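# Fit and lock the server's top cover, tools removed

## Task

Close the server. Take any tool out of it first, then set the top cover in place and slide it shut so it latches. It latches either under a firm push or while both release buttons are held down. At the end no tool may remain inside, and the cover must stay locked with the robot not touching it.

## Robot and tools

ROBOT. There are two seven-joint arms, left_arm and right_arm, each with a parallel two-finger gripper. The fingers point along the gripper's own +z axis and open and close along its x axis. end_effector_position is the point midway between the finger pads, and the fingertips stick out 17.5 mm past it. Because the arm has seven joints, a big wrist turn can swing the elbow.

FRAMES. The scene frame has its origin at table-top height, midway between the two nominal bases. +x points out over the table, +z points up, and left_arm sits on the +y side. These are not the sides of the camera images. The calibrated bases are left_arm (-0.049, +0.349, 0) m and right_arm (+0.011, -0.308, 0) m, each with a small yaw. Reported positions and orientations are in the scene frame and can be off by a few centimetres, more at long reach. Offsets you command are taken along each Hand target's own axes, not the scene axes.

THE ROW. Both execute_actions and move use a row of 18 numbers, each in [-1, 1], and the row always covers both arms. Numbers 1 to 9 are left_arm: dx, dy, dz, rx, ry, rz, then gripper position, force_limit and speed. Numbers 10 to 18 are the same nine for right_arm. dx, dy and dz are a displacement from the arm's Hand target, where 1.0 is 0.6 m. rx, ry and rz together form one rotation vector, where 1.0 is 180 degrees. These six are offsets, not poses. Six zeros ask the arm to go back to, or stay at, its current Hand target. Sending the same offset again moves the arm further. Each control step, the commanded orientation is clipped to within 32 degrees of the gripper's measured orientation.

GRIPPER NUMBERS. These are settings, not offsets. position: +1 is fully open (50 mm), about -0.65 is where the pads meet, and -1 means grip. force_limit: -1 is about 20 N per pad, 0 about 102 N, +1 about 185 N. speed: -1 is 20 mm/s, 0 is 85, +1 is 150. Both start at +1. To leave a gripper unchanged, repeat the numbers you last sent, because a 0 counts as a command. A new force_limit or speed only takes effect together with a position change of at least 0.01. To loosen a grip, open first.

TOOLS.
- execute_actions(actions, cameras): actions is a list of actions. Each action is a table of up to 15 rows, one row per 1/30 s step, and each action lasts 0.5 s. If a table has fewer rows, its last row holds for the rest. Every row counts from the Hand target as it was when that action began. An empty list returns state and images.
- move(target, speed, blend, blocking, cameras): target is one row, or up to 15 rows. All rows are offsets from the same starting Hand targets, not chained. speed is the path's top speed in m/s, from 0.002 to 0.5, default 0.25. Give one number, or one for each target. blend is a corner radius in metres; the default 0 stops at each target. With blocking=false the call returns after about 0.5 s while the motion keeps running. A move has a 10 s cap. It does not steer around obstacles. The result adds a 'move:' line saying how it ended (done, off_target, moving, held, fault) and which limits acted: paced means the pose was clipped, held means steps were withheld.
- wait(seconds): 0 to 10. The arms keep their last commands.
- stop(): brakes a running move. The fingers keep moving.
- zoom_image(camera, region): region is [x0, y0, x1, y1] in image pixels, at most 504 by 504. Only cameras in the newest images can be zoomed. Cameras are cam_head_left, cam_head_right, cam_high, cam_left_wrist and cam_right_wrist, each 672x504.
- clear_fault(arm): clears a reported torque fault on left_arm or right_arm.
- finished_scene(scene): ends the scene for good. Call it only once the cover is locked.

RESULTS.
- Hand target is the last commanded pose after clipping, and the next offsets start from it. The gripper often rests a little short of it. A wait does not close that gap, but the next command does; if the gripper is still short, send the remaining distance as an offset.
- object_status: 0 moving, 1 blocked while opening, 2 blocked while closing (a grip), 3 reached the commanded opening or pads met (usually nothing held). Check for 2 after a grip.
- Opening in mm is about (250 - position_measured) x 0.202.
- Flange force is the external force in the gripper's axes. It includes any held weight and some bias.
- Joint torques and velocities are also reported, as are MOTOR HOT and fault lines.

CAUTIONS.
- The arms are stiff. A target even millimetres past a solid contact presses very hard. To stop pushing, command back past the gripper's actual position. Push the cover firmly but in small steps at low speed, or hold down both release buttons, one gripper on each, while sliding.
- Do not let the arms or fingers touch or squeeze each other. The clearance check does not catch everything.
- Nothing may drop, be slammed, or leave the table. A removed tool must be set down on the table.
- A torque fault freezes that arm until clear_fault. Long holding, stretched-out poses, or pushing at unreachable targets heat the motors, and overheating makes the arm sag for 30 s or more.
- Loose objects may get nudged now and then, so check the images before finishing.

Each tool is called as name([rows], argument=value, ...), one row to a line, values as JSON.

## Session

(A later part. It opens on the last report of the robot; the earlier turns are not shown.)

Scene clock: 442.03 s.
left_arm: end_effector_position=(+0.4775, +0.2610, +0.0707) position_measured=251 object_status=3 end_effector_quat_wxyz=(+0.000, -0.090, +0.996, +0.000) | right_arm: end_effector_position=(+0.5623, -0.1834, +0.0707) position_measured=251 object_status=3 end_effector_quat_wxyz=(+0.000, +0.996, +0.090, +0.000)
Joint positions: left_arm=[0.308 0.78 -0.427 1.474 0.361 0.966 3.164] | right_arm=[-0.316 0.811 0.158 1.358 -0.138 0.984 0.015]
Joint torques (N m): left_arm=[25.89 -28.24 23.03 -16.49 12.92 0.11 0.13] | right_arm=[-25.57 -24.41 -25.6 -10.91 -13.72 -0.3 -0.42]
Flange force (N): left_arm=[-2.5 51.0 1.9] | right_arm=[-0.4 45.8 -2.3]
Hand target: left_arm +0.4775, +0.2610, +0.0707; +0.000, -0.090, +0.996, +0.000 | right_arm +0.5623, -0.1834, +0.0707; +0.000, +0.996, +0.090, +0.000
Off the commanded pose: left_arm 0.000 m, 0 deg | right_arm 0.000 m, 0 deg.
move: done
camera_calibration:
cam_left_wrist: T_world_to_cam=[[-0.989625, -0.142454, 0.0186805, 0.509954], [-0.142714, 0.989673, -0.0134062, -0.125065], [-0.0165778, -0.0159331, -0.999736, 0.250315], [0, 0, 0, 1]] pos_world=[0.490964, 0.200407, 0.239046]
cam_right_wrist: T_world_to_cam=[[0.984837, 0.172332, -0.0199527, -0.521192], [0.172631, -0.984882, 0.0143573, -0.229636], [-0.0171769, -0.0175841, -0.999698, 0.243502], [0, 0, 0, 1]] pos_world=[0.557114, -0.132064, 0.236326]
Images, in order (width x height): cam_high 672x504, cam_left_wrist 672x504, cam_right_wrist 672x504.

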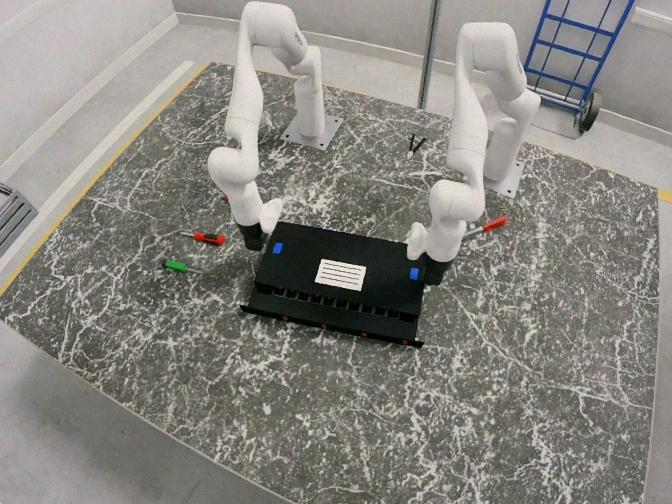

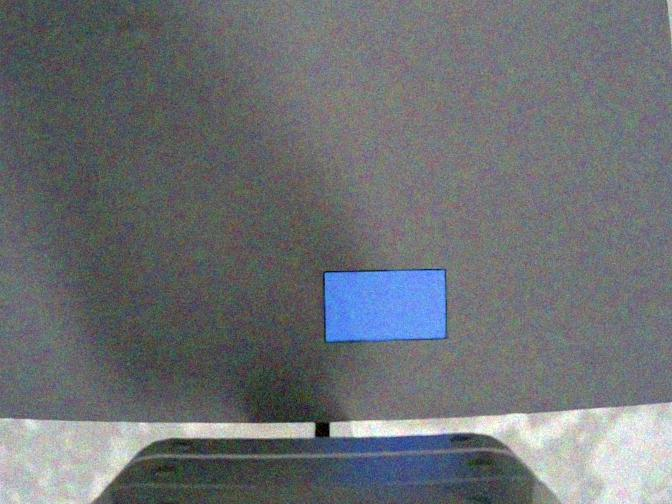

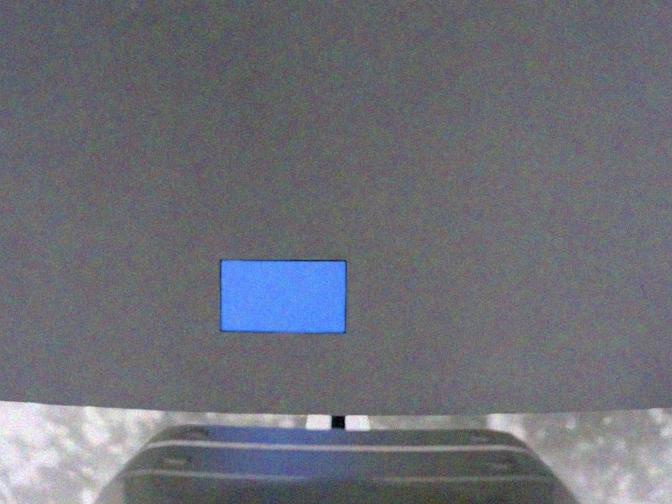

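zoom_image(camera="cam_high", region=[235, 265, 315, 335])

zoom_image(camera="cam_high", region=[365, 285, 445, 355])

wait(seconds=0, cameras=["cam_head_left","cam_head_right"])

zoom_image(camera="cam_head_left", region=[170, 240, 280, 330])

zoom_image(camera="cam_head_left", region=[300, 210, 410, 300])

Scaled by 6.300 from the camera's 672x504 image, which has a finer 960x720 frame.

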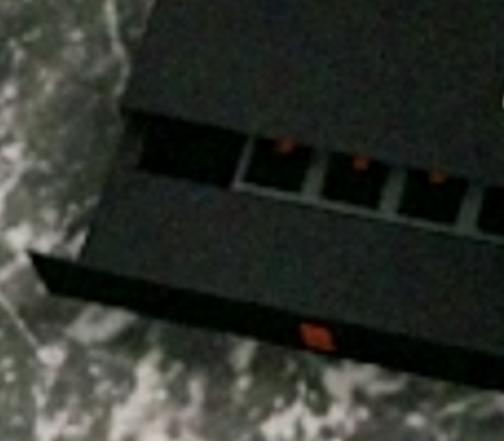

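Scaled by 6.300 from the camera's 672x504 image, which has a finer 960x720 frame.

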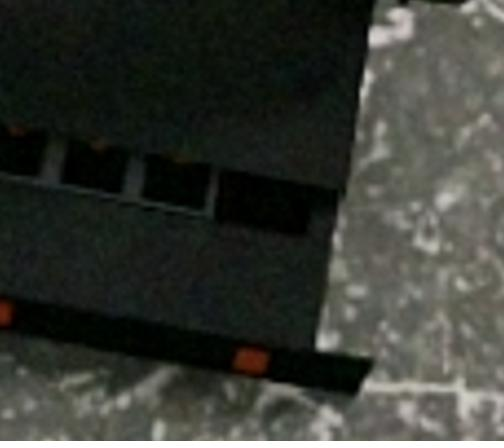

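Scene clock: 447.17 s.
left_arm: end_effector_position=(+0.4775, +0.2610, +0.0707) position_measured=251 object_status=3 end_effector_quat_wxyz=(+0.000, -0.090, +0.996, +0.000) | right_arm: end_effector_position=(+0.5623, -0.1834, +0.0707) position_measured=251 object_status=3 end_effector_quat_wxyz=(+0.000, +0.996, +0.090, +0.000)
Joint positions: left_arm=[0.308 0.78 -0.427 1.474 0.361 0.966 3.164] | right_arm=[-0.316 0.811 0.158 1.358 -0.138 0.984 0.015]
Joint torques (N m): left_arm=[25.88 -28.26 23.03 -16.52 12.9 0.08 0.13] | right_arm=[-25.52 -24.37 -25.53 -10.92 -13.68 -0.34 -0.42]
Flange force (N): left_arm=[-2.4 51.0 1.9] | right_arm=[-0.5 45.7 -2.4]
Hand target: left_arm +0.4775, +0.2610, +0.0707; +0.000, -0.090, +0.996, +0.000 | right_arm +0.5623, -0.1834, +0.0707; +0.000, +0.996, +0.090, +0.000
Tool commands: left_gripper/position=-0.66 left_gripper/force_limit=-0.8 left_gripper/speed=+0.0 right_gripper/position=-0.66 right_gripper/force_limit=-0.8 right_gripper/speed=+0.0
Off the commanded pose: left_arm 0.000 m, 0 deg | right_arm 0.000 m, 0 deg.
Images, in order (width x height): cam_head_left 672x504, cam_head_right 672x504.

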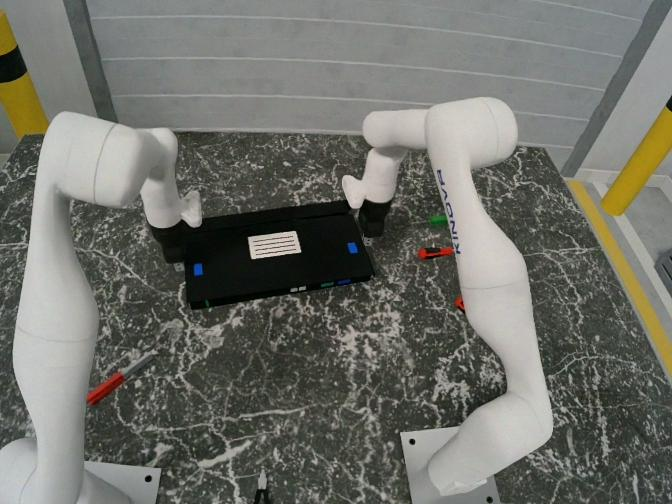

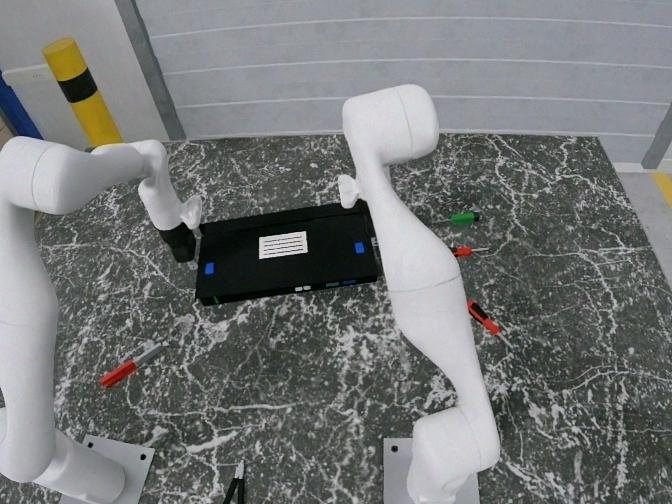

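Scaled by 4.582 from the camera's 672x504 image, which has a finer 960x720 frame.

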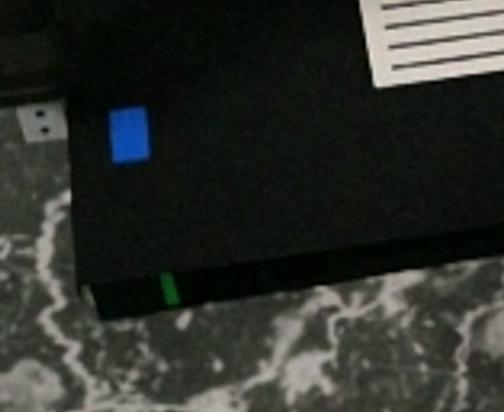

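Scaled by 4.582 from the camera's 672x504 image, which has a finer 960x720 frame.

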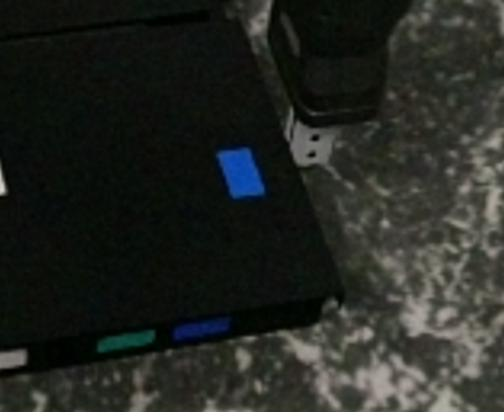

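move(target=[0,0,0.0083,0,0,0,-0.66,-0.8,0, 0,0,0.0083,0,0,0,-0.66,-0.8,0], speed=0.02)

move(target=[0,0,0.005,0,0,0,-0.66,-0.8,0, 0,0,0.005,0,0,0,-0.66,-0.8,0], speed=0.02, cameras=["cam_right_wrist","cam_left_wrist","cam_high"])

Scene clock: 462.97 s.
left_arm: end_effector_position=(+0.4775, +0.2610, +0.0658) position_measured=251 object_status=3 end_effector_quat_wxyz=(+0.000, -0.091, +0.996, +0.000) | right_arm: end_effector_position=(+0.5623, -0.1834, +0.0657) position_measured=251 object_status=3 end_effector_quat_wxyz=(+0.000, +0.996, +0.090, +0.000)
Joint positions: left_arm=[0.307 0.787 -0.424 1.479 0.365 0.955 3.161] | right_arm=[-0.316 0.818 0.157 1.363 -0.14 0.972 0.016]
Joint torques (N m): left_arm=[26.32 -28.42 23.63 -16.44 13.09 0.3 0.14] | right_arm=[-25.87 -12.94 -26.85 -4.61 -13.53 0.4 -0.46]
Flange force (N): left_arm=[-2.8 51.7 1.9] | right_arm=[2.3 46.2 -22.2]
Hand target: left_arm +0.4775, +0.2610, +0.0658; +0.000, -0.090, +0.996, +0.000 | right_arm +0.5623, -0.1834, +0.0657; +0.000, +0.996, +0.090, +0.000
Off the commanded pose: left_arm 0.000 m, 0 deg | right_arm 0.000 m, 0 deg.
move: done

Scene clock: 463.67 s.
left_arm: end_effector_position=(+0.4775, +0.2610, +0.0628) position_measured=251 object_status=3 end_effector_quat_wxyz=(+0.000, -0.090, +0.996, +0.000) | right_arm: end_effector_position=(+0.5623, -0.1834, +0.0627) position_measured=251 object_status=3 end_effector_quat_wxyz=(+0.000, +0.996, +0.090, +0.000)
Joint positions: left_arm=[0.306 0.791 -0.423 1.481 0.367 0.949 3.16] | right_arm=[-0.315 0.822 0.156 1.365 -0.14 0.966 0.016]
Joint torques (N m): left_arm=[25.61 -24.39 23.53 -16.02 12.92 -0.91 0.16] | right_arm=[-26.46 -12.84 -27.72 -4.92 -14.14 0.13 -0.47]
Flange force (N): left_arm=[1.0 51.7 -7.2] | right_arm=[1.5 47.3 -23.0]
Hand target: left_arm +0.4775, +0.2610, +0.0627; +0.000, -0.090, +0.996, +0.000 | right_arm +0.5623, -0.1834, +0.0627; +0.000, +0.996, +0.090, +0.000
Off the commanded pose: left_arm 0.000 m, 0 deg | right_arm 0.000 m, 0 deg.
move: done
camera_calibration:
cam_left_wrist: T_world_to_cam=[[-0.989626, -0.142451, 0.0186805, 0.510101], [-0.142711, 0.989674, -0.0134063, -0.125172], [-0.0165779, -0.0159331, -0.999736, 0.242417], [0, 0, 0, 1]] pos_world=[0.490964, 0.200407, 0.231146]
cam_right_wrist: T_world_to_cam=[[0.984839, 0.172333, -0.0198543, -0.521471], [0.172631, -0.984882, 0.0143746, -0.229543], [-0.0170769, -0.0175841, -0.9997, 0.235551], [0, 0, 0, 1]] pos_world=[0.557214, -0.132064, 0.228426]
Images, in order (width x height): cam_high 672x504, cam_left_wrist 672x504, cam_right_wrist 672x504.

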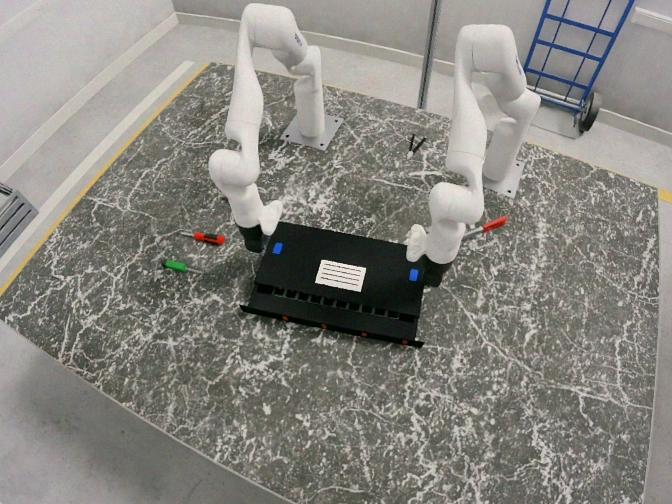

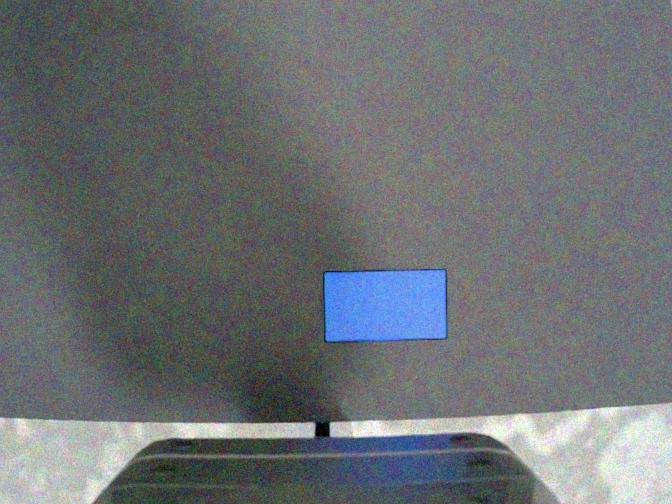

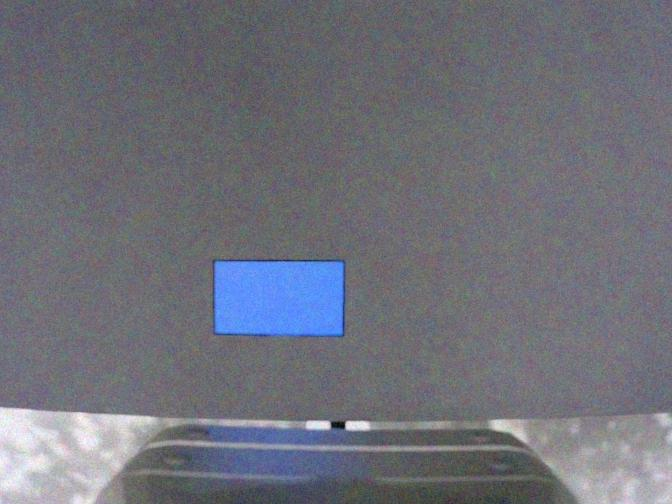

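zoom_image(camera="cam_high", region=[235, 255, 315, 335])

zoom_image(camera="cam_high", region=[365, 275, 445, 355])

wait(seconds=0, cameras=["cam_head_left","cam_head_right"])

zoom_image(camera="cam_head_left", region=[170, 200, 390, 320])

zoom_image(camera="cam_head_right", region=[180, 200, 400, 320])

Scaled by 6.300 from the camera's 672x504 image, which has a finer 960x720 frame.

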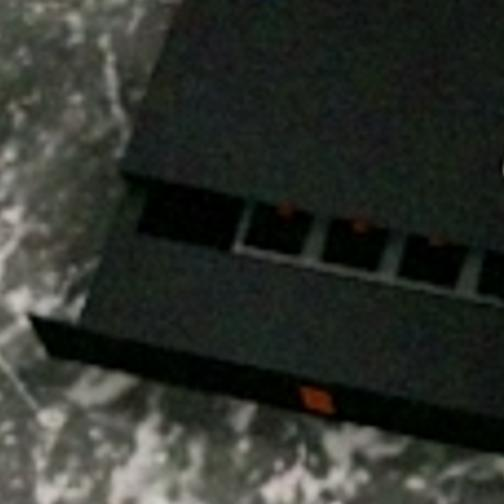

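Scaled by 6.300 from the camera's 672x504 image, which has a finer 960x720 frame.

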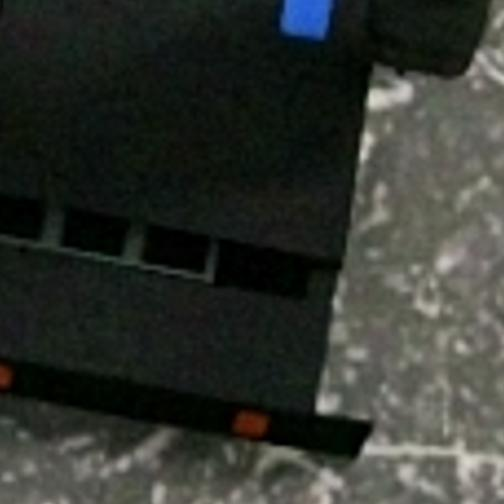

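Scene clock: 470.07 s.
left_arm: end_effector_position=(+0.4775, +0.2610, +0.0628) position_measured=251 object_status=3 end_effector_quat_wxyz=(+0.000, -0.091, +0.996, +0.000) | right_arm: end_effector_position=(+0.5623, -0.1834, +0.0627) position_measured=251 object_status=3 end_effector_quat_wxyz=(+0.000, +0.996, +0.090, +0.000)
Joint positions: left_arm=[0.306 0.791 -0.423 1.481 0.367 0.949 3.16] | right_arm=[-0.315 0.822 0.156 1.365 -0.14 0.966 0.016]
Joint torques (N m): left_arm=[25.42 -24.18 23.43 -15.8 12.86 -0.92 0.17] | right_arm=[-26.5 -12.67 -27.93 -4.9 -14.15 0.1 -0.47]
Flange force (N): left_arm=[0.7 51.2 -7.6] | right_arm=[1.4 47.4 -23.4]
Hand target: left_arm +0.4775, +0.2610, +0.0628; +0.000, -0.091, +0.996, +0.000 | right_arm +0.5623, -0.1834, +0.0627; +0.000, +0.996, +0.090, +0.000
Tool commands: left_gripper/position=-0.66 left_gripper/force_limit=-0.8 left_gripper/speed=+0.0 right_gripper/position=-0.66 right_gripper/force_limit=-0.8 right_gripper/speed=+0.0
Off the commanded pose: left_arm 0.000 m, 0 deg | right_arm 0.000 m, 0 deg.
Images, in order (width x height): cam_head_left 672x504, cam_head_right 672x504.

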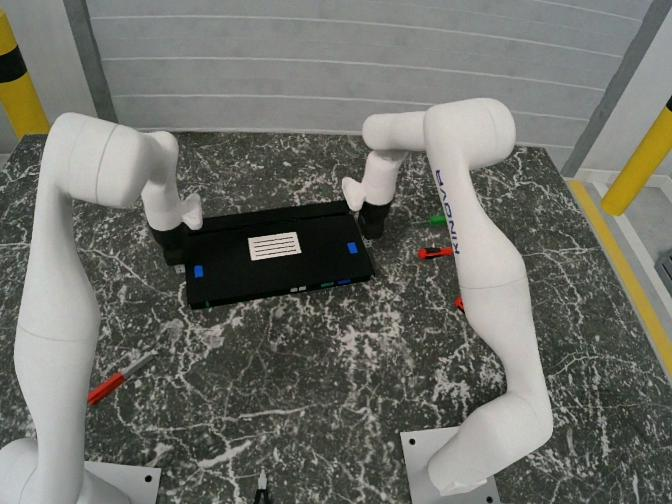

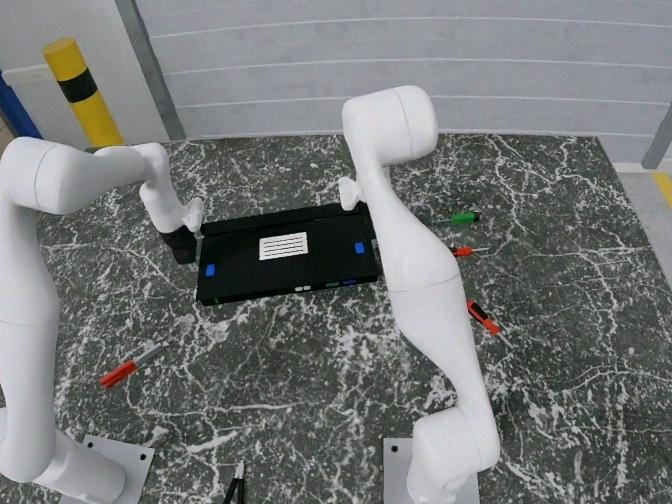

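Scaled by 2.291 from the camera's 672x504 image, which has a finer 960x720 frame.

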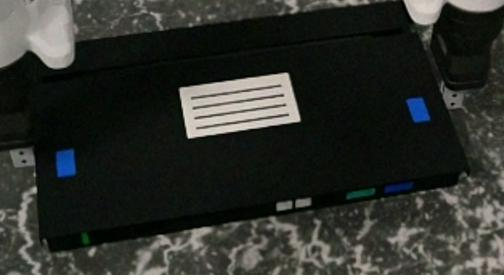

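Scaled by 2.291 from the camera's 672x504 image, which has a finer 960x720 frame.

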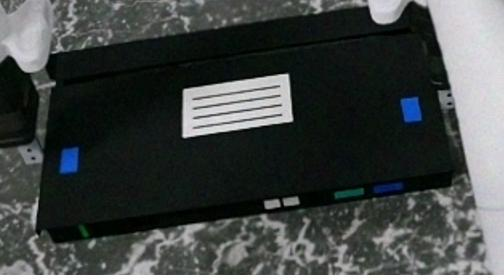

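zoom_image(camera="cam_head_left", region=[175, 280, 235, 320])

zoom_image(camera="cam_head_left", region=[330, 250, 390, 290])

zoom_image(camera="cam_head_right", region=[185, 280, 245, 320])

zoom_image(camera="cam_head_right", region=[330, 250, 390, 290])

Scaled by 8.400 from the camera's 672x504 image, which has a finer 960x720 frame.

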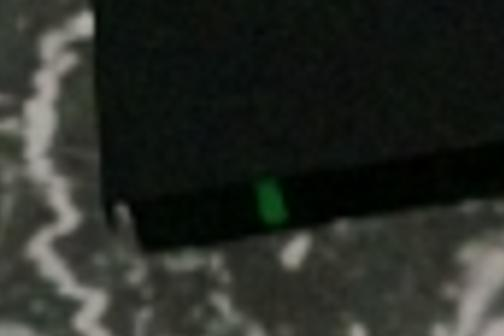

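Scaled by 8.400 from the camera's 672x504 image, which has a finer 960x720 frame.

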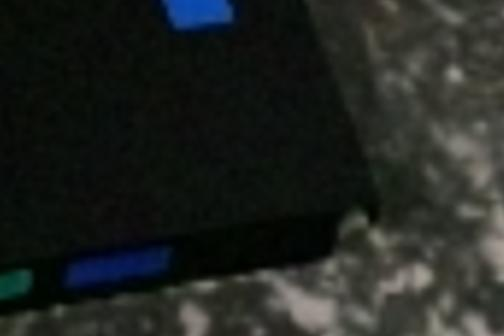

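Scaled by 8.400 from the camera's 672x504 image, which has a finer 960x720 frame.

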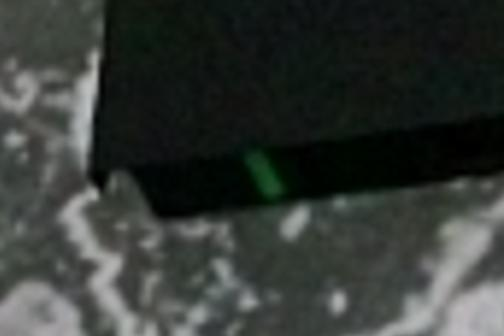

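Scaled by 8.400 from the camera's 672x504 image, which has a finer 960x720 frame.

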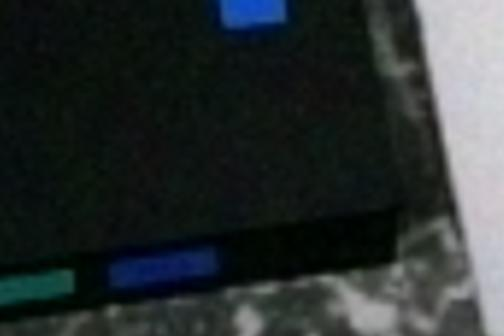

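move([
  [0,0.0417,0,0,0,0,-0.66,-0.8,0, 0,0.0417,0,0,0,0,-0.66,-0.8,0],
  [0,0.0417,-0.112,0,0,0,-0.66,-0.8,0, 0,0.0417,-0.112,0,0,0,-0.66,-0.8,0],
  [0.2123,-0.1662,-0.112,0,0,-0.5,-0.66,-0.8,0, -0.2123,-0.1662,-0.112,0,0,0.5,-0.66,-0.8,0],
], speed=[0.06,0.2,0.4], blend=[0.008,0.02,0], cameras=["all"])

zoom_image(camera="cam_high", region=[235, 255, 315, 335])

zoom_image(camera="cam_high", region=[365, 275, 445, 355])

zoom_image(camera="cam_head_left", region=[170, 190, 400, 320])

Scene clock: 519.67 s.
left_arm: end_effector_position=(+0.3702, +0.1400, +0.1299) position_measured=251 object_status=3 end_effector_quat_wxyz=(+0.000, +0.768, -0.640, +0.000) | right_arm: end_effector_position=(+0.4192, -0.1081, +0.1301) position_measured=251 object_status=3 end_effector_quat_wxyz=(+0.000, +0.768, -0.641, -0.001)
Joint positions: left_arm=[0.886 0.674 -0.857 1.647 0.562 1.085 4.817] | right_arm=[-0.857 0.568 0.58 1.732 -0.371 0.953 -1.557]
Joint torques (N m): left_arm=[1.87 -17.66 -3.4 -7.06 0.13 0.09 0.28] | right_arm=[0.83 -15.72 2.96 -6.5 0.19 -0.22 -0.1]
Flange force (N): left_arm=[-2.9 -3.9 -0.4] | right_arm=[-1.7 0.4 -3.8]
Hand target: left_arm +0.3702, +0.1400, +0.1299; +0.000, +0.768, -0.640, +0.000 | right_arm +0.4192, -0.1081, +0.1301; +0.000, +0.768, -0.641, -0.001
Off the commanded pose: left_arm 0.000 m, 0 deg | right_arm 0.000 m, 0 deg.
move: done
camera_calibration:
cam_left_wrist: T_world_to_cam=[[0.142551, -0.98962, 0.0181864, 0.0849385], [-0.989659, -0.142804, -0.0134754, 0.452258], [0.0159326, -0.0160774, -0.999744, 0.293774], [0, 0, 0, 1]] pos_world=[0.430793, 0.153364, 0.298248]
cam_right_wrist: T_world_to_cam=[[0.172308, -0.984844, -0.0197827, -0.176632], [-0.984862, -0.172626, 0.0157067, 0.441298], [-0.0188837, 0.0167769, -0.999681, 0.306256], [0, 0, 0, 1]] pos_world=[0.470836, -0.102914, 0.295732]

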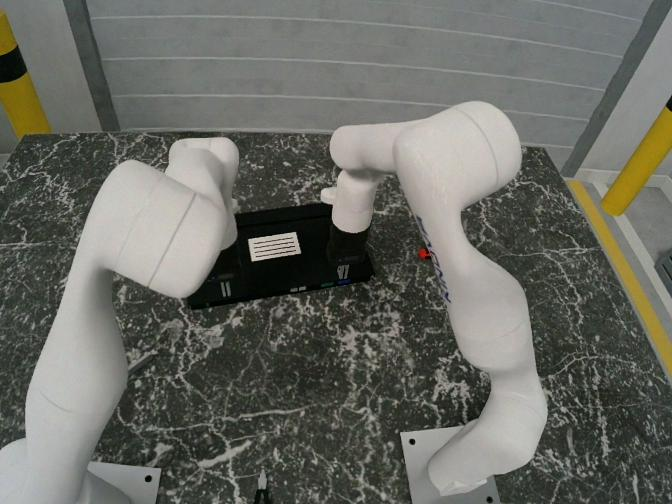

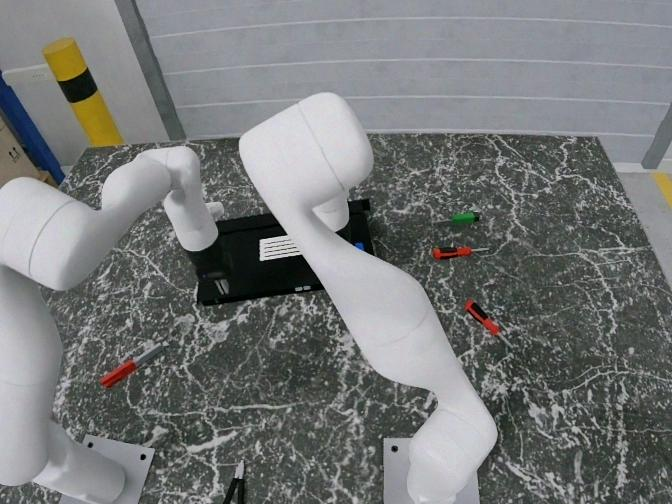

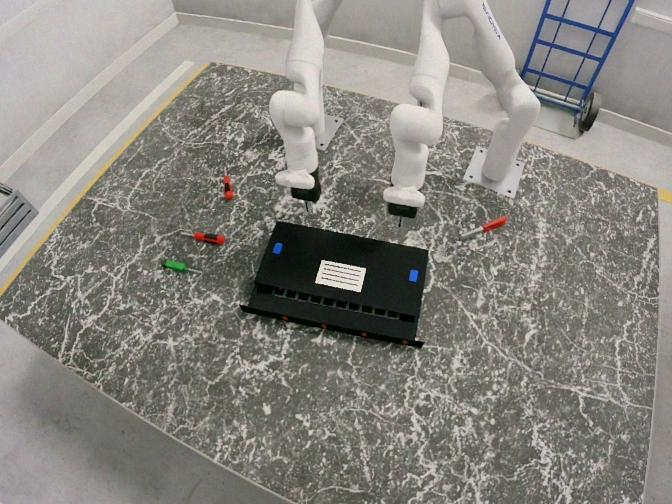

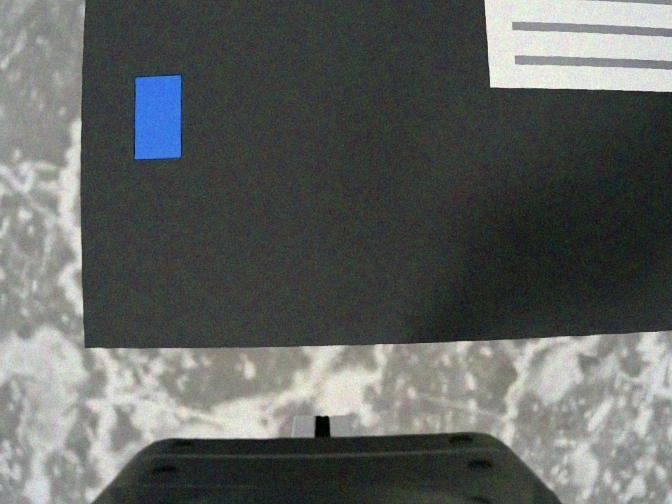

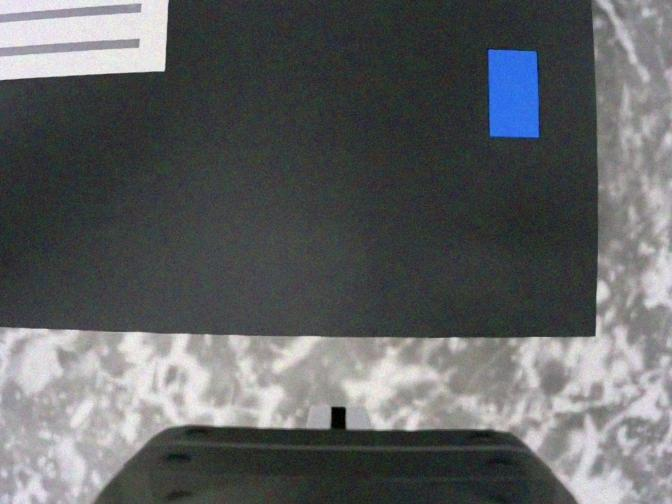

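Scaled by 6.300 from the camera's 672x504 image, which has a finer 960x720 frame.

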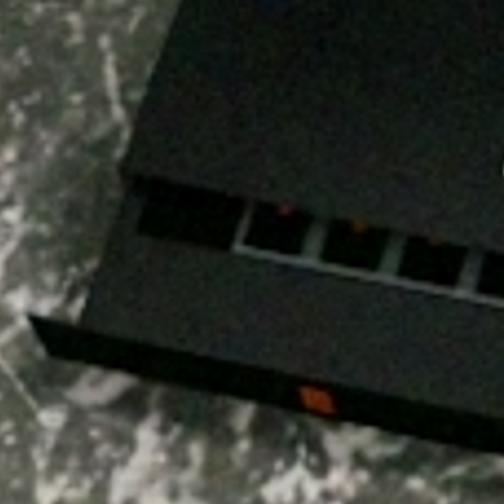

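Scaled by 6.300 from the camera's 672x504 image, which has a finer 960x720 frame.

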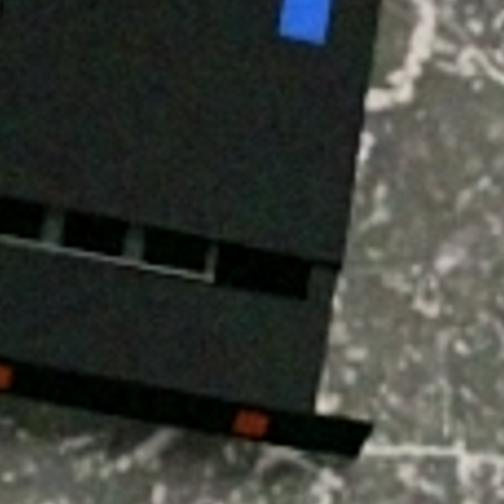

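Scaled by 2.191 from the camera's 672x504 image, which has a finer 960x720 frame.

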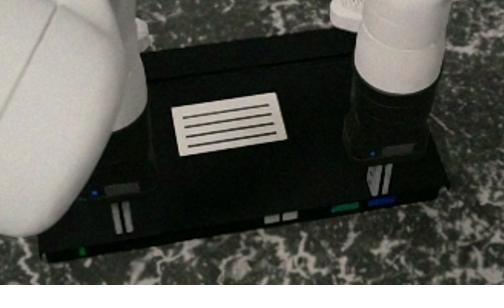

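move([
  [0,0,0.1235,0,0,0,-0.66,-0.8,0, 0,0,0.1193,0,0,0,-0.66,-0.8,0],
  [0,-0.013,0.1235,0,0,0,-0.66,-0.8,0, 0,-0.013,0.1193,0,0,0,-0.66,-0.8,0],
], speed=[0.12,0.03], blend=[0,0], cameras=["cam_left_wrist","cam_right_wrist"])

Scene clock: 532.37 s.
left_arm: end_effector_position=(+0.3779, +0.1414, +0.0558) position_measured=251 object_status=3 end_effector_quat_wxyz=(+0.000, +0.768, -0.640, +0.000) | right_arm: end_effector_position=(+0.4268, -0.1067, +0.0585) position_measured=251 object_status=3 end_effector_quat_wxyz=(+0.000, +0.768, -0.641, -0.001)
Joint positions: left_arm=[0.825 0.791 -0.778 1.705 0.671 0.932 4.728] | right_arm=[-0.798 0.695 0.508 1.781 -0.458 0.785 -1.485]
Joint torques (N m): left_arm=[1.82 -18.9 -3.57 -5.73 0.17 0.11 0.29] | right_arm=[0.8 -17.08 3.16 -5.35 0.18 -0.21 -0.06]
Flange force (N): left_arm=[-2.8 -3.9 -0.5] | right_arm=[-1.9 0.0 -3.7]
Hand target: left_arm +0.3779, +0.1414, +0.0558; +0.000, +0.768, -0.640, +0.000 | right_arm +0.4268, -0.1067, +0.0585; +0.000, +0.768, -0.641, -0.001
Off the commanded pose: left_arm 0.000 m, 0 deg | right_arm 0.000 m, 0 deg.
move: done
camera_calibration:
cam_left_wrist: T_world_to_cam=[[0.142454, -0.989634, 0.0182001, 0.0865304], [-0.989672, -0.142709, -0.0135766, 0.45898], [0.0160332, -0.016078, -0.999742, 0.219549], [0, 0, 0, 1]] pos_world=[0.438393, 0.154664, 0.224149]
cam_right_wrist: T_world_to_cam=[[0.172403, -0.984827, -0.0198011, -0.178019], [-0.984844, -0.172723, 0.0158046, 0.450109], [-0.0189849, 0.0167762, -0.999679, 0.234847], [0, 0, 0, 1]] pos_world=[0.478436, -0.101514, 0.224133]
Images, in order (width x height): cam_left_wrist 672x504, cam_right_wrist 672x504.

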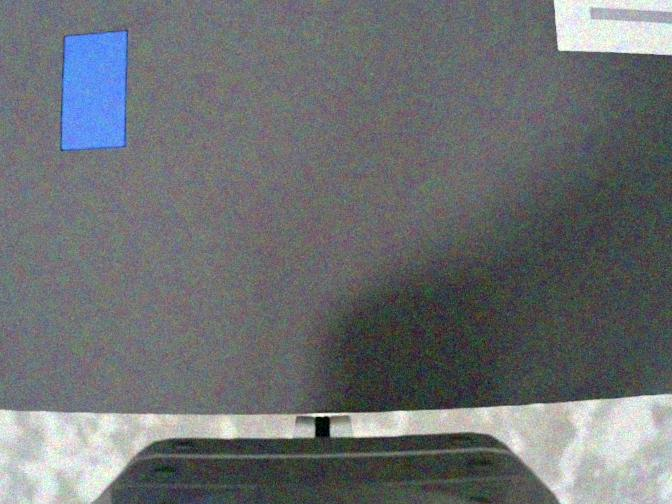

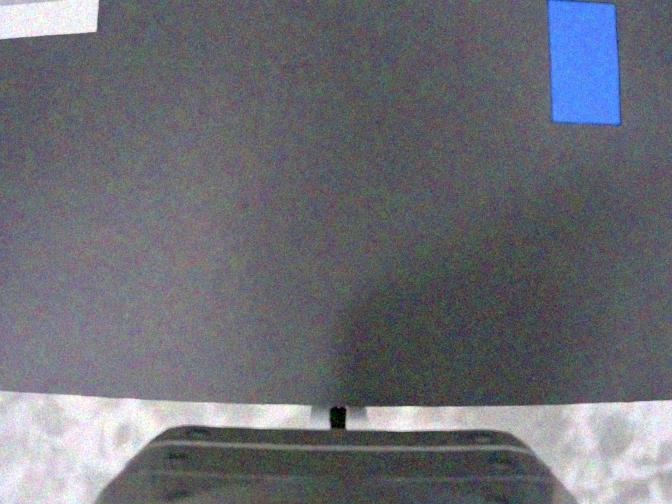

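move(target=[0,-0.008,0,0,0,0,-0.66,-0.8,0, 0,-0.008,0,0,0,0,-0.66,-0.8,0], speed=0.02)

move(target=[0,-0.005,0,0,0,0,-0.66,-0.8,0, 0,-0.005,0,0,0,0,-0.66,-0.8,0], speed=0.02, cameras=["cam_left_wrist","cam_right_wrist","cam_high"])

Scene clock: 536.83 s.
left_arm: end_effector_position=(+0.3826, +0.1422, +0.0558) position_measured=251 object_status=3 end_effector_quat_wxyz=(+0.000, +0.768, -0.640, +0.000) | right_arm: end_effector_position=(+0.4315, -0.1058, +0.0585) position_measured=251 object_status=3 end_effector_quat_wxyz=(+0.000, +0.768, -0.641, +0.000)
Joint positions: left_arm=[0.816 0.798 -0.777 1.691 0.67 0.94 4.727] | right_arm=[-0.793 0.703 0.508 1.765 -0.458 0.795 -1.485]
Joint torques (N m): left_arm=[0.09 -19.77 -5.75 -9.07 0.32 -2.49 0.18] | right_arm=[0.79 -17.23 3.18 -5.45 0.19 -0.21 -0.09]
Flange force (N): left_arm=[-3.6 3.9 -1.3] | right_arm=[-1.7 0.2 -3.7]
Hand target: left_arm +0.3826, +0.1422, +0.0558; +0.000, +0.768, -0.640, +0.000 | right_arm +0.4315, -0.1058, +0.0585; +0.000, +0.768, -0.641, -0.001
Off the commanded pose: left_arm 0.000 m, 0 deg | right_arm 0.000 m, 0 deg.
move: done

Scene clock: 537.53 s.
left_arm: end_effector_position=(+0.3855, +0.1428, +0.0558) position_measured=251 object_status=3 end_effector_quat_wxyz=(+0.000, +0.768, -0.640, +0.000) | right_arm: end_effector_position=(+0.4345, -0.1053, +0.0585) position_measured=251 object_status=3 end_effector_quat_wxyz=(+0.000, +0.768, -0.641, -0.001)
Joint positions: left_arm=[0.81 0.801 -0.776 1.682 0.67 0.944 4.726] | right_arm=[-0.789 0.708 0.508 1.754 -0.458 0.8 -1.485]
Joint torques (N m): left_arm=[-0.03 -20.54 -6.32 -9.84 0.38 -2.78 0.19] | right_arm=[0.74 -17.37 3.31 -5.5 0.21 -0.23 -0.08]
Flange force (N): left_arm=[-4.1 4.9 0.2] | right_arm=[-1.6 0.1 -3.5]
Hand target: left_arm +0.3856, +0.1428, +0.0558; +0.000, +0.768, -0.640, +0.000 | right_arm +0.4345, -0.1053, +0.0585; +0.000, +0.768, -0.641, -0.001
Off the commanded pose: left_arm 0.000 m, 0 deg | right_arm 0.000 m, 0 deg.
move: done
camera_calibration:
cam_left_wrist: T_world_to_cam=[[0.142451, -0.989634, 0.0182, 0.08682], [-0.989672, -0.142707, -0.0135767, 0.466801], [0.0160332, -0.0160781, -0.999742, 0.219448], [0, 0, 0, 1]] pos_world=[0.446093, 0.156064, 0.224149]
cam_right_wrist: T_world_to_cam=[[0.172306, -0.984844, -0.0198, -0.177906], [-0.984861, -0.172627, 0.0158052, 0.457853], [-0.0189837, 0.0167769, -0.999679, 0.234967], [0, 0, 0, 1]] pos_world=[0.486036, -0.100114, 0.224133]
Images, in order (width x height): cam_high 672x504, cam_left_wrist 672x504, cam_right_wrist 672x504.

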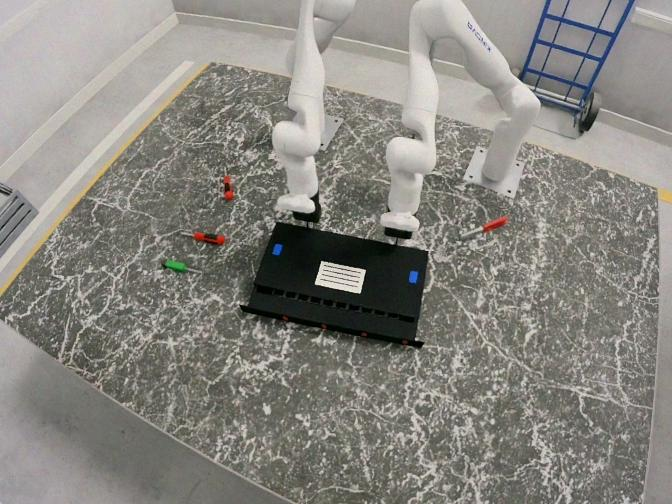

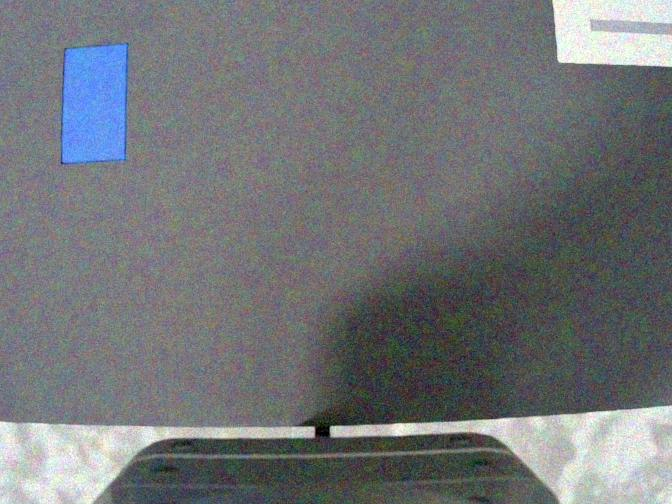

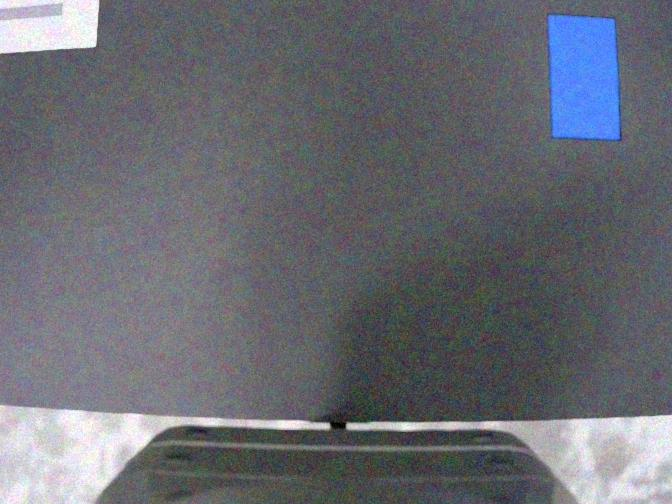

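move(target=[0,-0.003,0,0,0,0,-0.66,-0.8,0, 0,-0.0055,0,0,0,0,-0.66,-0.8,0], speed=0.02)

move(target=[0,-0.004,0,0,0,0,-0.66,-0.8,0, 0,-0.004,0,0,0,0,-0.66,-0.8,0], speed=0.02, cameras=["cam_left_wrist","cam_right_wrist","cam_high"])

zoom_image(camera="cam_high", region=[235, 255, 315, 335])

zoom_image(camera="cam_high", region=[365, 275, 445, 355])

Scene clock: 542.10 s.
left_arm: end_effector_position=(+0.3873, +0.1431, +0.0558) position_measured=251 object_status=3 end_effector_quat_wxyz=(+0.000, +0.768, -0.640, +0.000) | right_arm: end_effector_position=(+0.4377, -0.1047, +0.0585) position_measured=251 object_status=3 end_effector_quat_wxyz=(+0.000, +0.768, -0.641, -0.001)
Joint positions: left_arm=[0.806 0.804 -0.776 1.676 0.67 0.947 4.726] | right_arm=[-0.785 0.713 0.508 1.743 -0.458 0.807 -1.484]
Joint torques (N m): left_arm=[-1.24 -20.63 -7.65 -9.36 -0.37 -2.94 0.26] | right_arm=[0.9 -18.44 3.78 -10.29 -0.62 -3.16 -0.07]
Flange force (N): left_arm=[-1.5 5.3 1.4] | right_arm=[0.6 9.7 -5.8]
Hand target: left_arm +0.3873, +0.1431, +0.0558; +0.000, +0.768, -0.640, +0.000 | right_arm +0.4377, -0.1047, +0.0585; +0.000, +0.768, -0.641, -0.001
Off the commanded pose: left_arm 0.000 m, 0 deg | right_arm 0.000 m, 0 deg.
move: done

Scene clock: 542.80 s.
left_arm: end_effector_position=(+0.3896, +0.1434, +0.0558) position_measured=251 object_status=3 end_effector_quat_wxyz=(+0.000, +0.768, -0.640, +0.000) | right_arm: end_effector_position=(+0.4401, -0.1043, +0.0585) position_measured=251 object_status=3 end_effector_quat_wxyz=(+0.000, +0.768, -0.641, -0.001)
Joint positions: left_arm=[0.802 0.807 -0.775 1.669 0.67 0.951 4.725] | right_arm=[-0.782 0.717 0.508 1.735 -0.458 0.811 -1.484]
Joint torques (N m): left_arm=[-10.48 -19.85 -17.47 -18.77 -1.17 -12.81 0.05] | right_arm=[-0.75 -21.3 2.67 -18.74 -2.84 -7.62 -0.12]
Flange force (N): left_arm=[1.3 35.0 -7.1] | right_arm=[8.2 24.3 -7.9]
Hand target: left_arm +0.3897, +0.1435, +0.0558; +0.000, +0.768, -0.640, +0.000 | right_arm +0.4401, -0.1043, +0.0585; +0.000, +0.768, -0.641, -0.001
Off the commanded pose: left_arm 0.000 m, 0 deg | right_arm 0.000 m, 0 deg.
move: done
camera_calibration:
cam_left_wrist: T_world_to_cam=[[0.142343, -0.989649, 0.0182699, 0.0869636], [-0.989691, -0.142596, -0.013367, 0.470903], [0.0158339, -0.0161789, -0.999744, 0.219498], [0, 0, 0, 1]] pos_world=[0.450194, 0.156763, 0.224147]
cam_right_wrist: T_world_to_cam=[[0.172305, -0.984846, -0.0197187, -0.177905], [-0.984859, -0.172626, 0.0159209, 0.463515], [-0.0190836, 0.0166769, -0.999679, 0.234997], [0, 0, 0, 1]] pos_world=[0.491636, -0.0991137, 0.224034]
Images, in order (width x height): cam_high 672x504, cam_left_wrist 672x504, cam_right_wrist 672x504.

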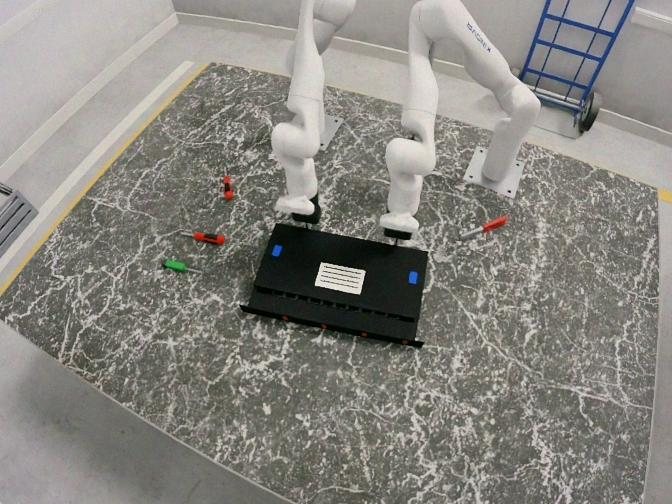

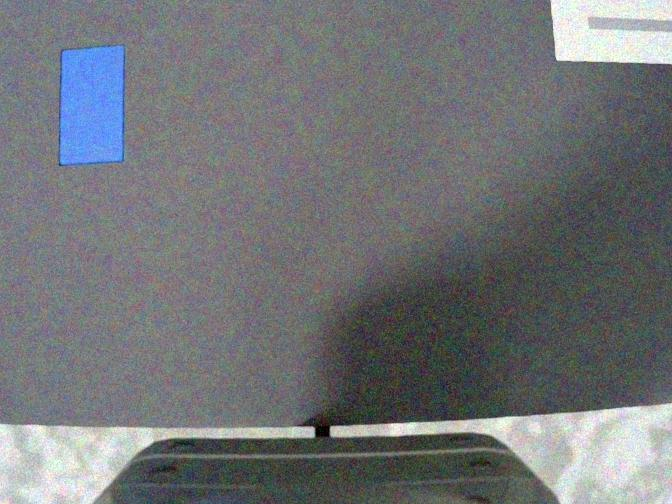

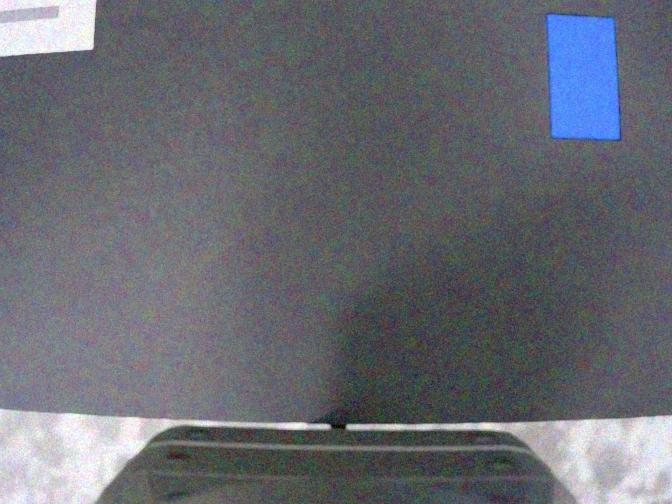

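Scaled by 6.300 from the camera's 672x504 image, which has a finer 960x720 frame.

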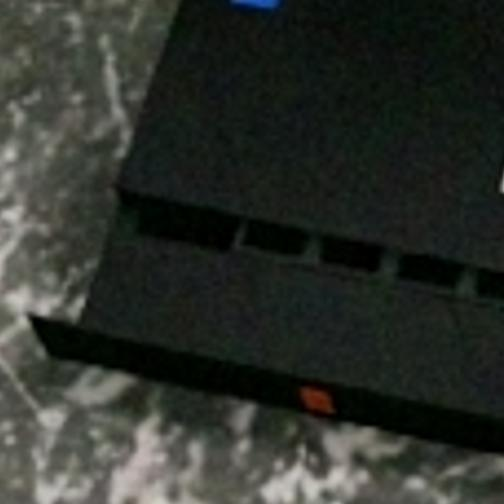

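Scaled by 6.300 from the camera's 672x504 image, which has a finer 960x720 frame.

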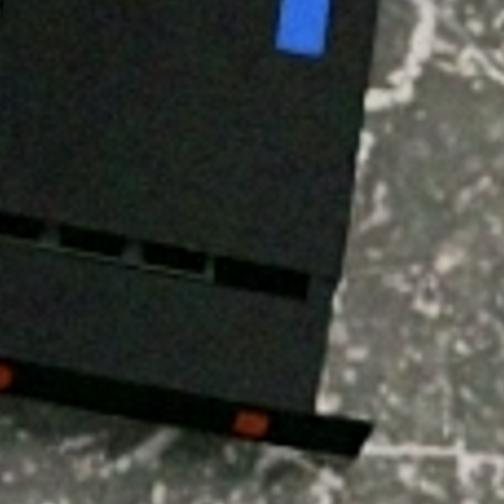

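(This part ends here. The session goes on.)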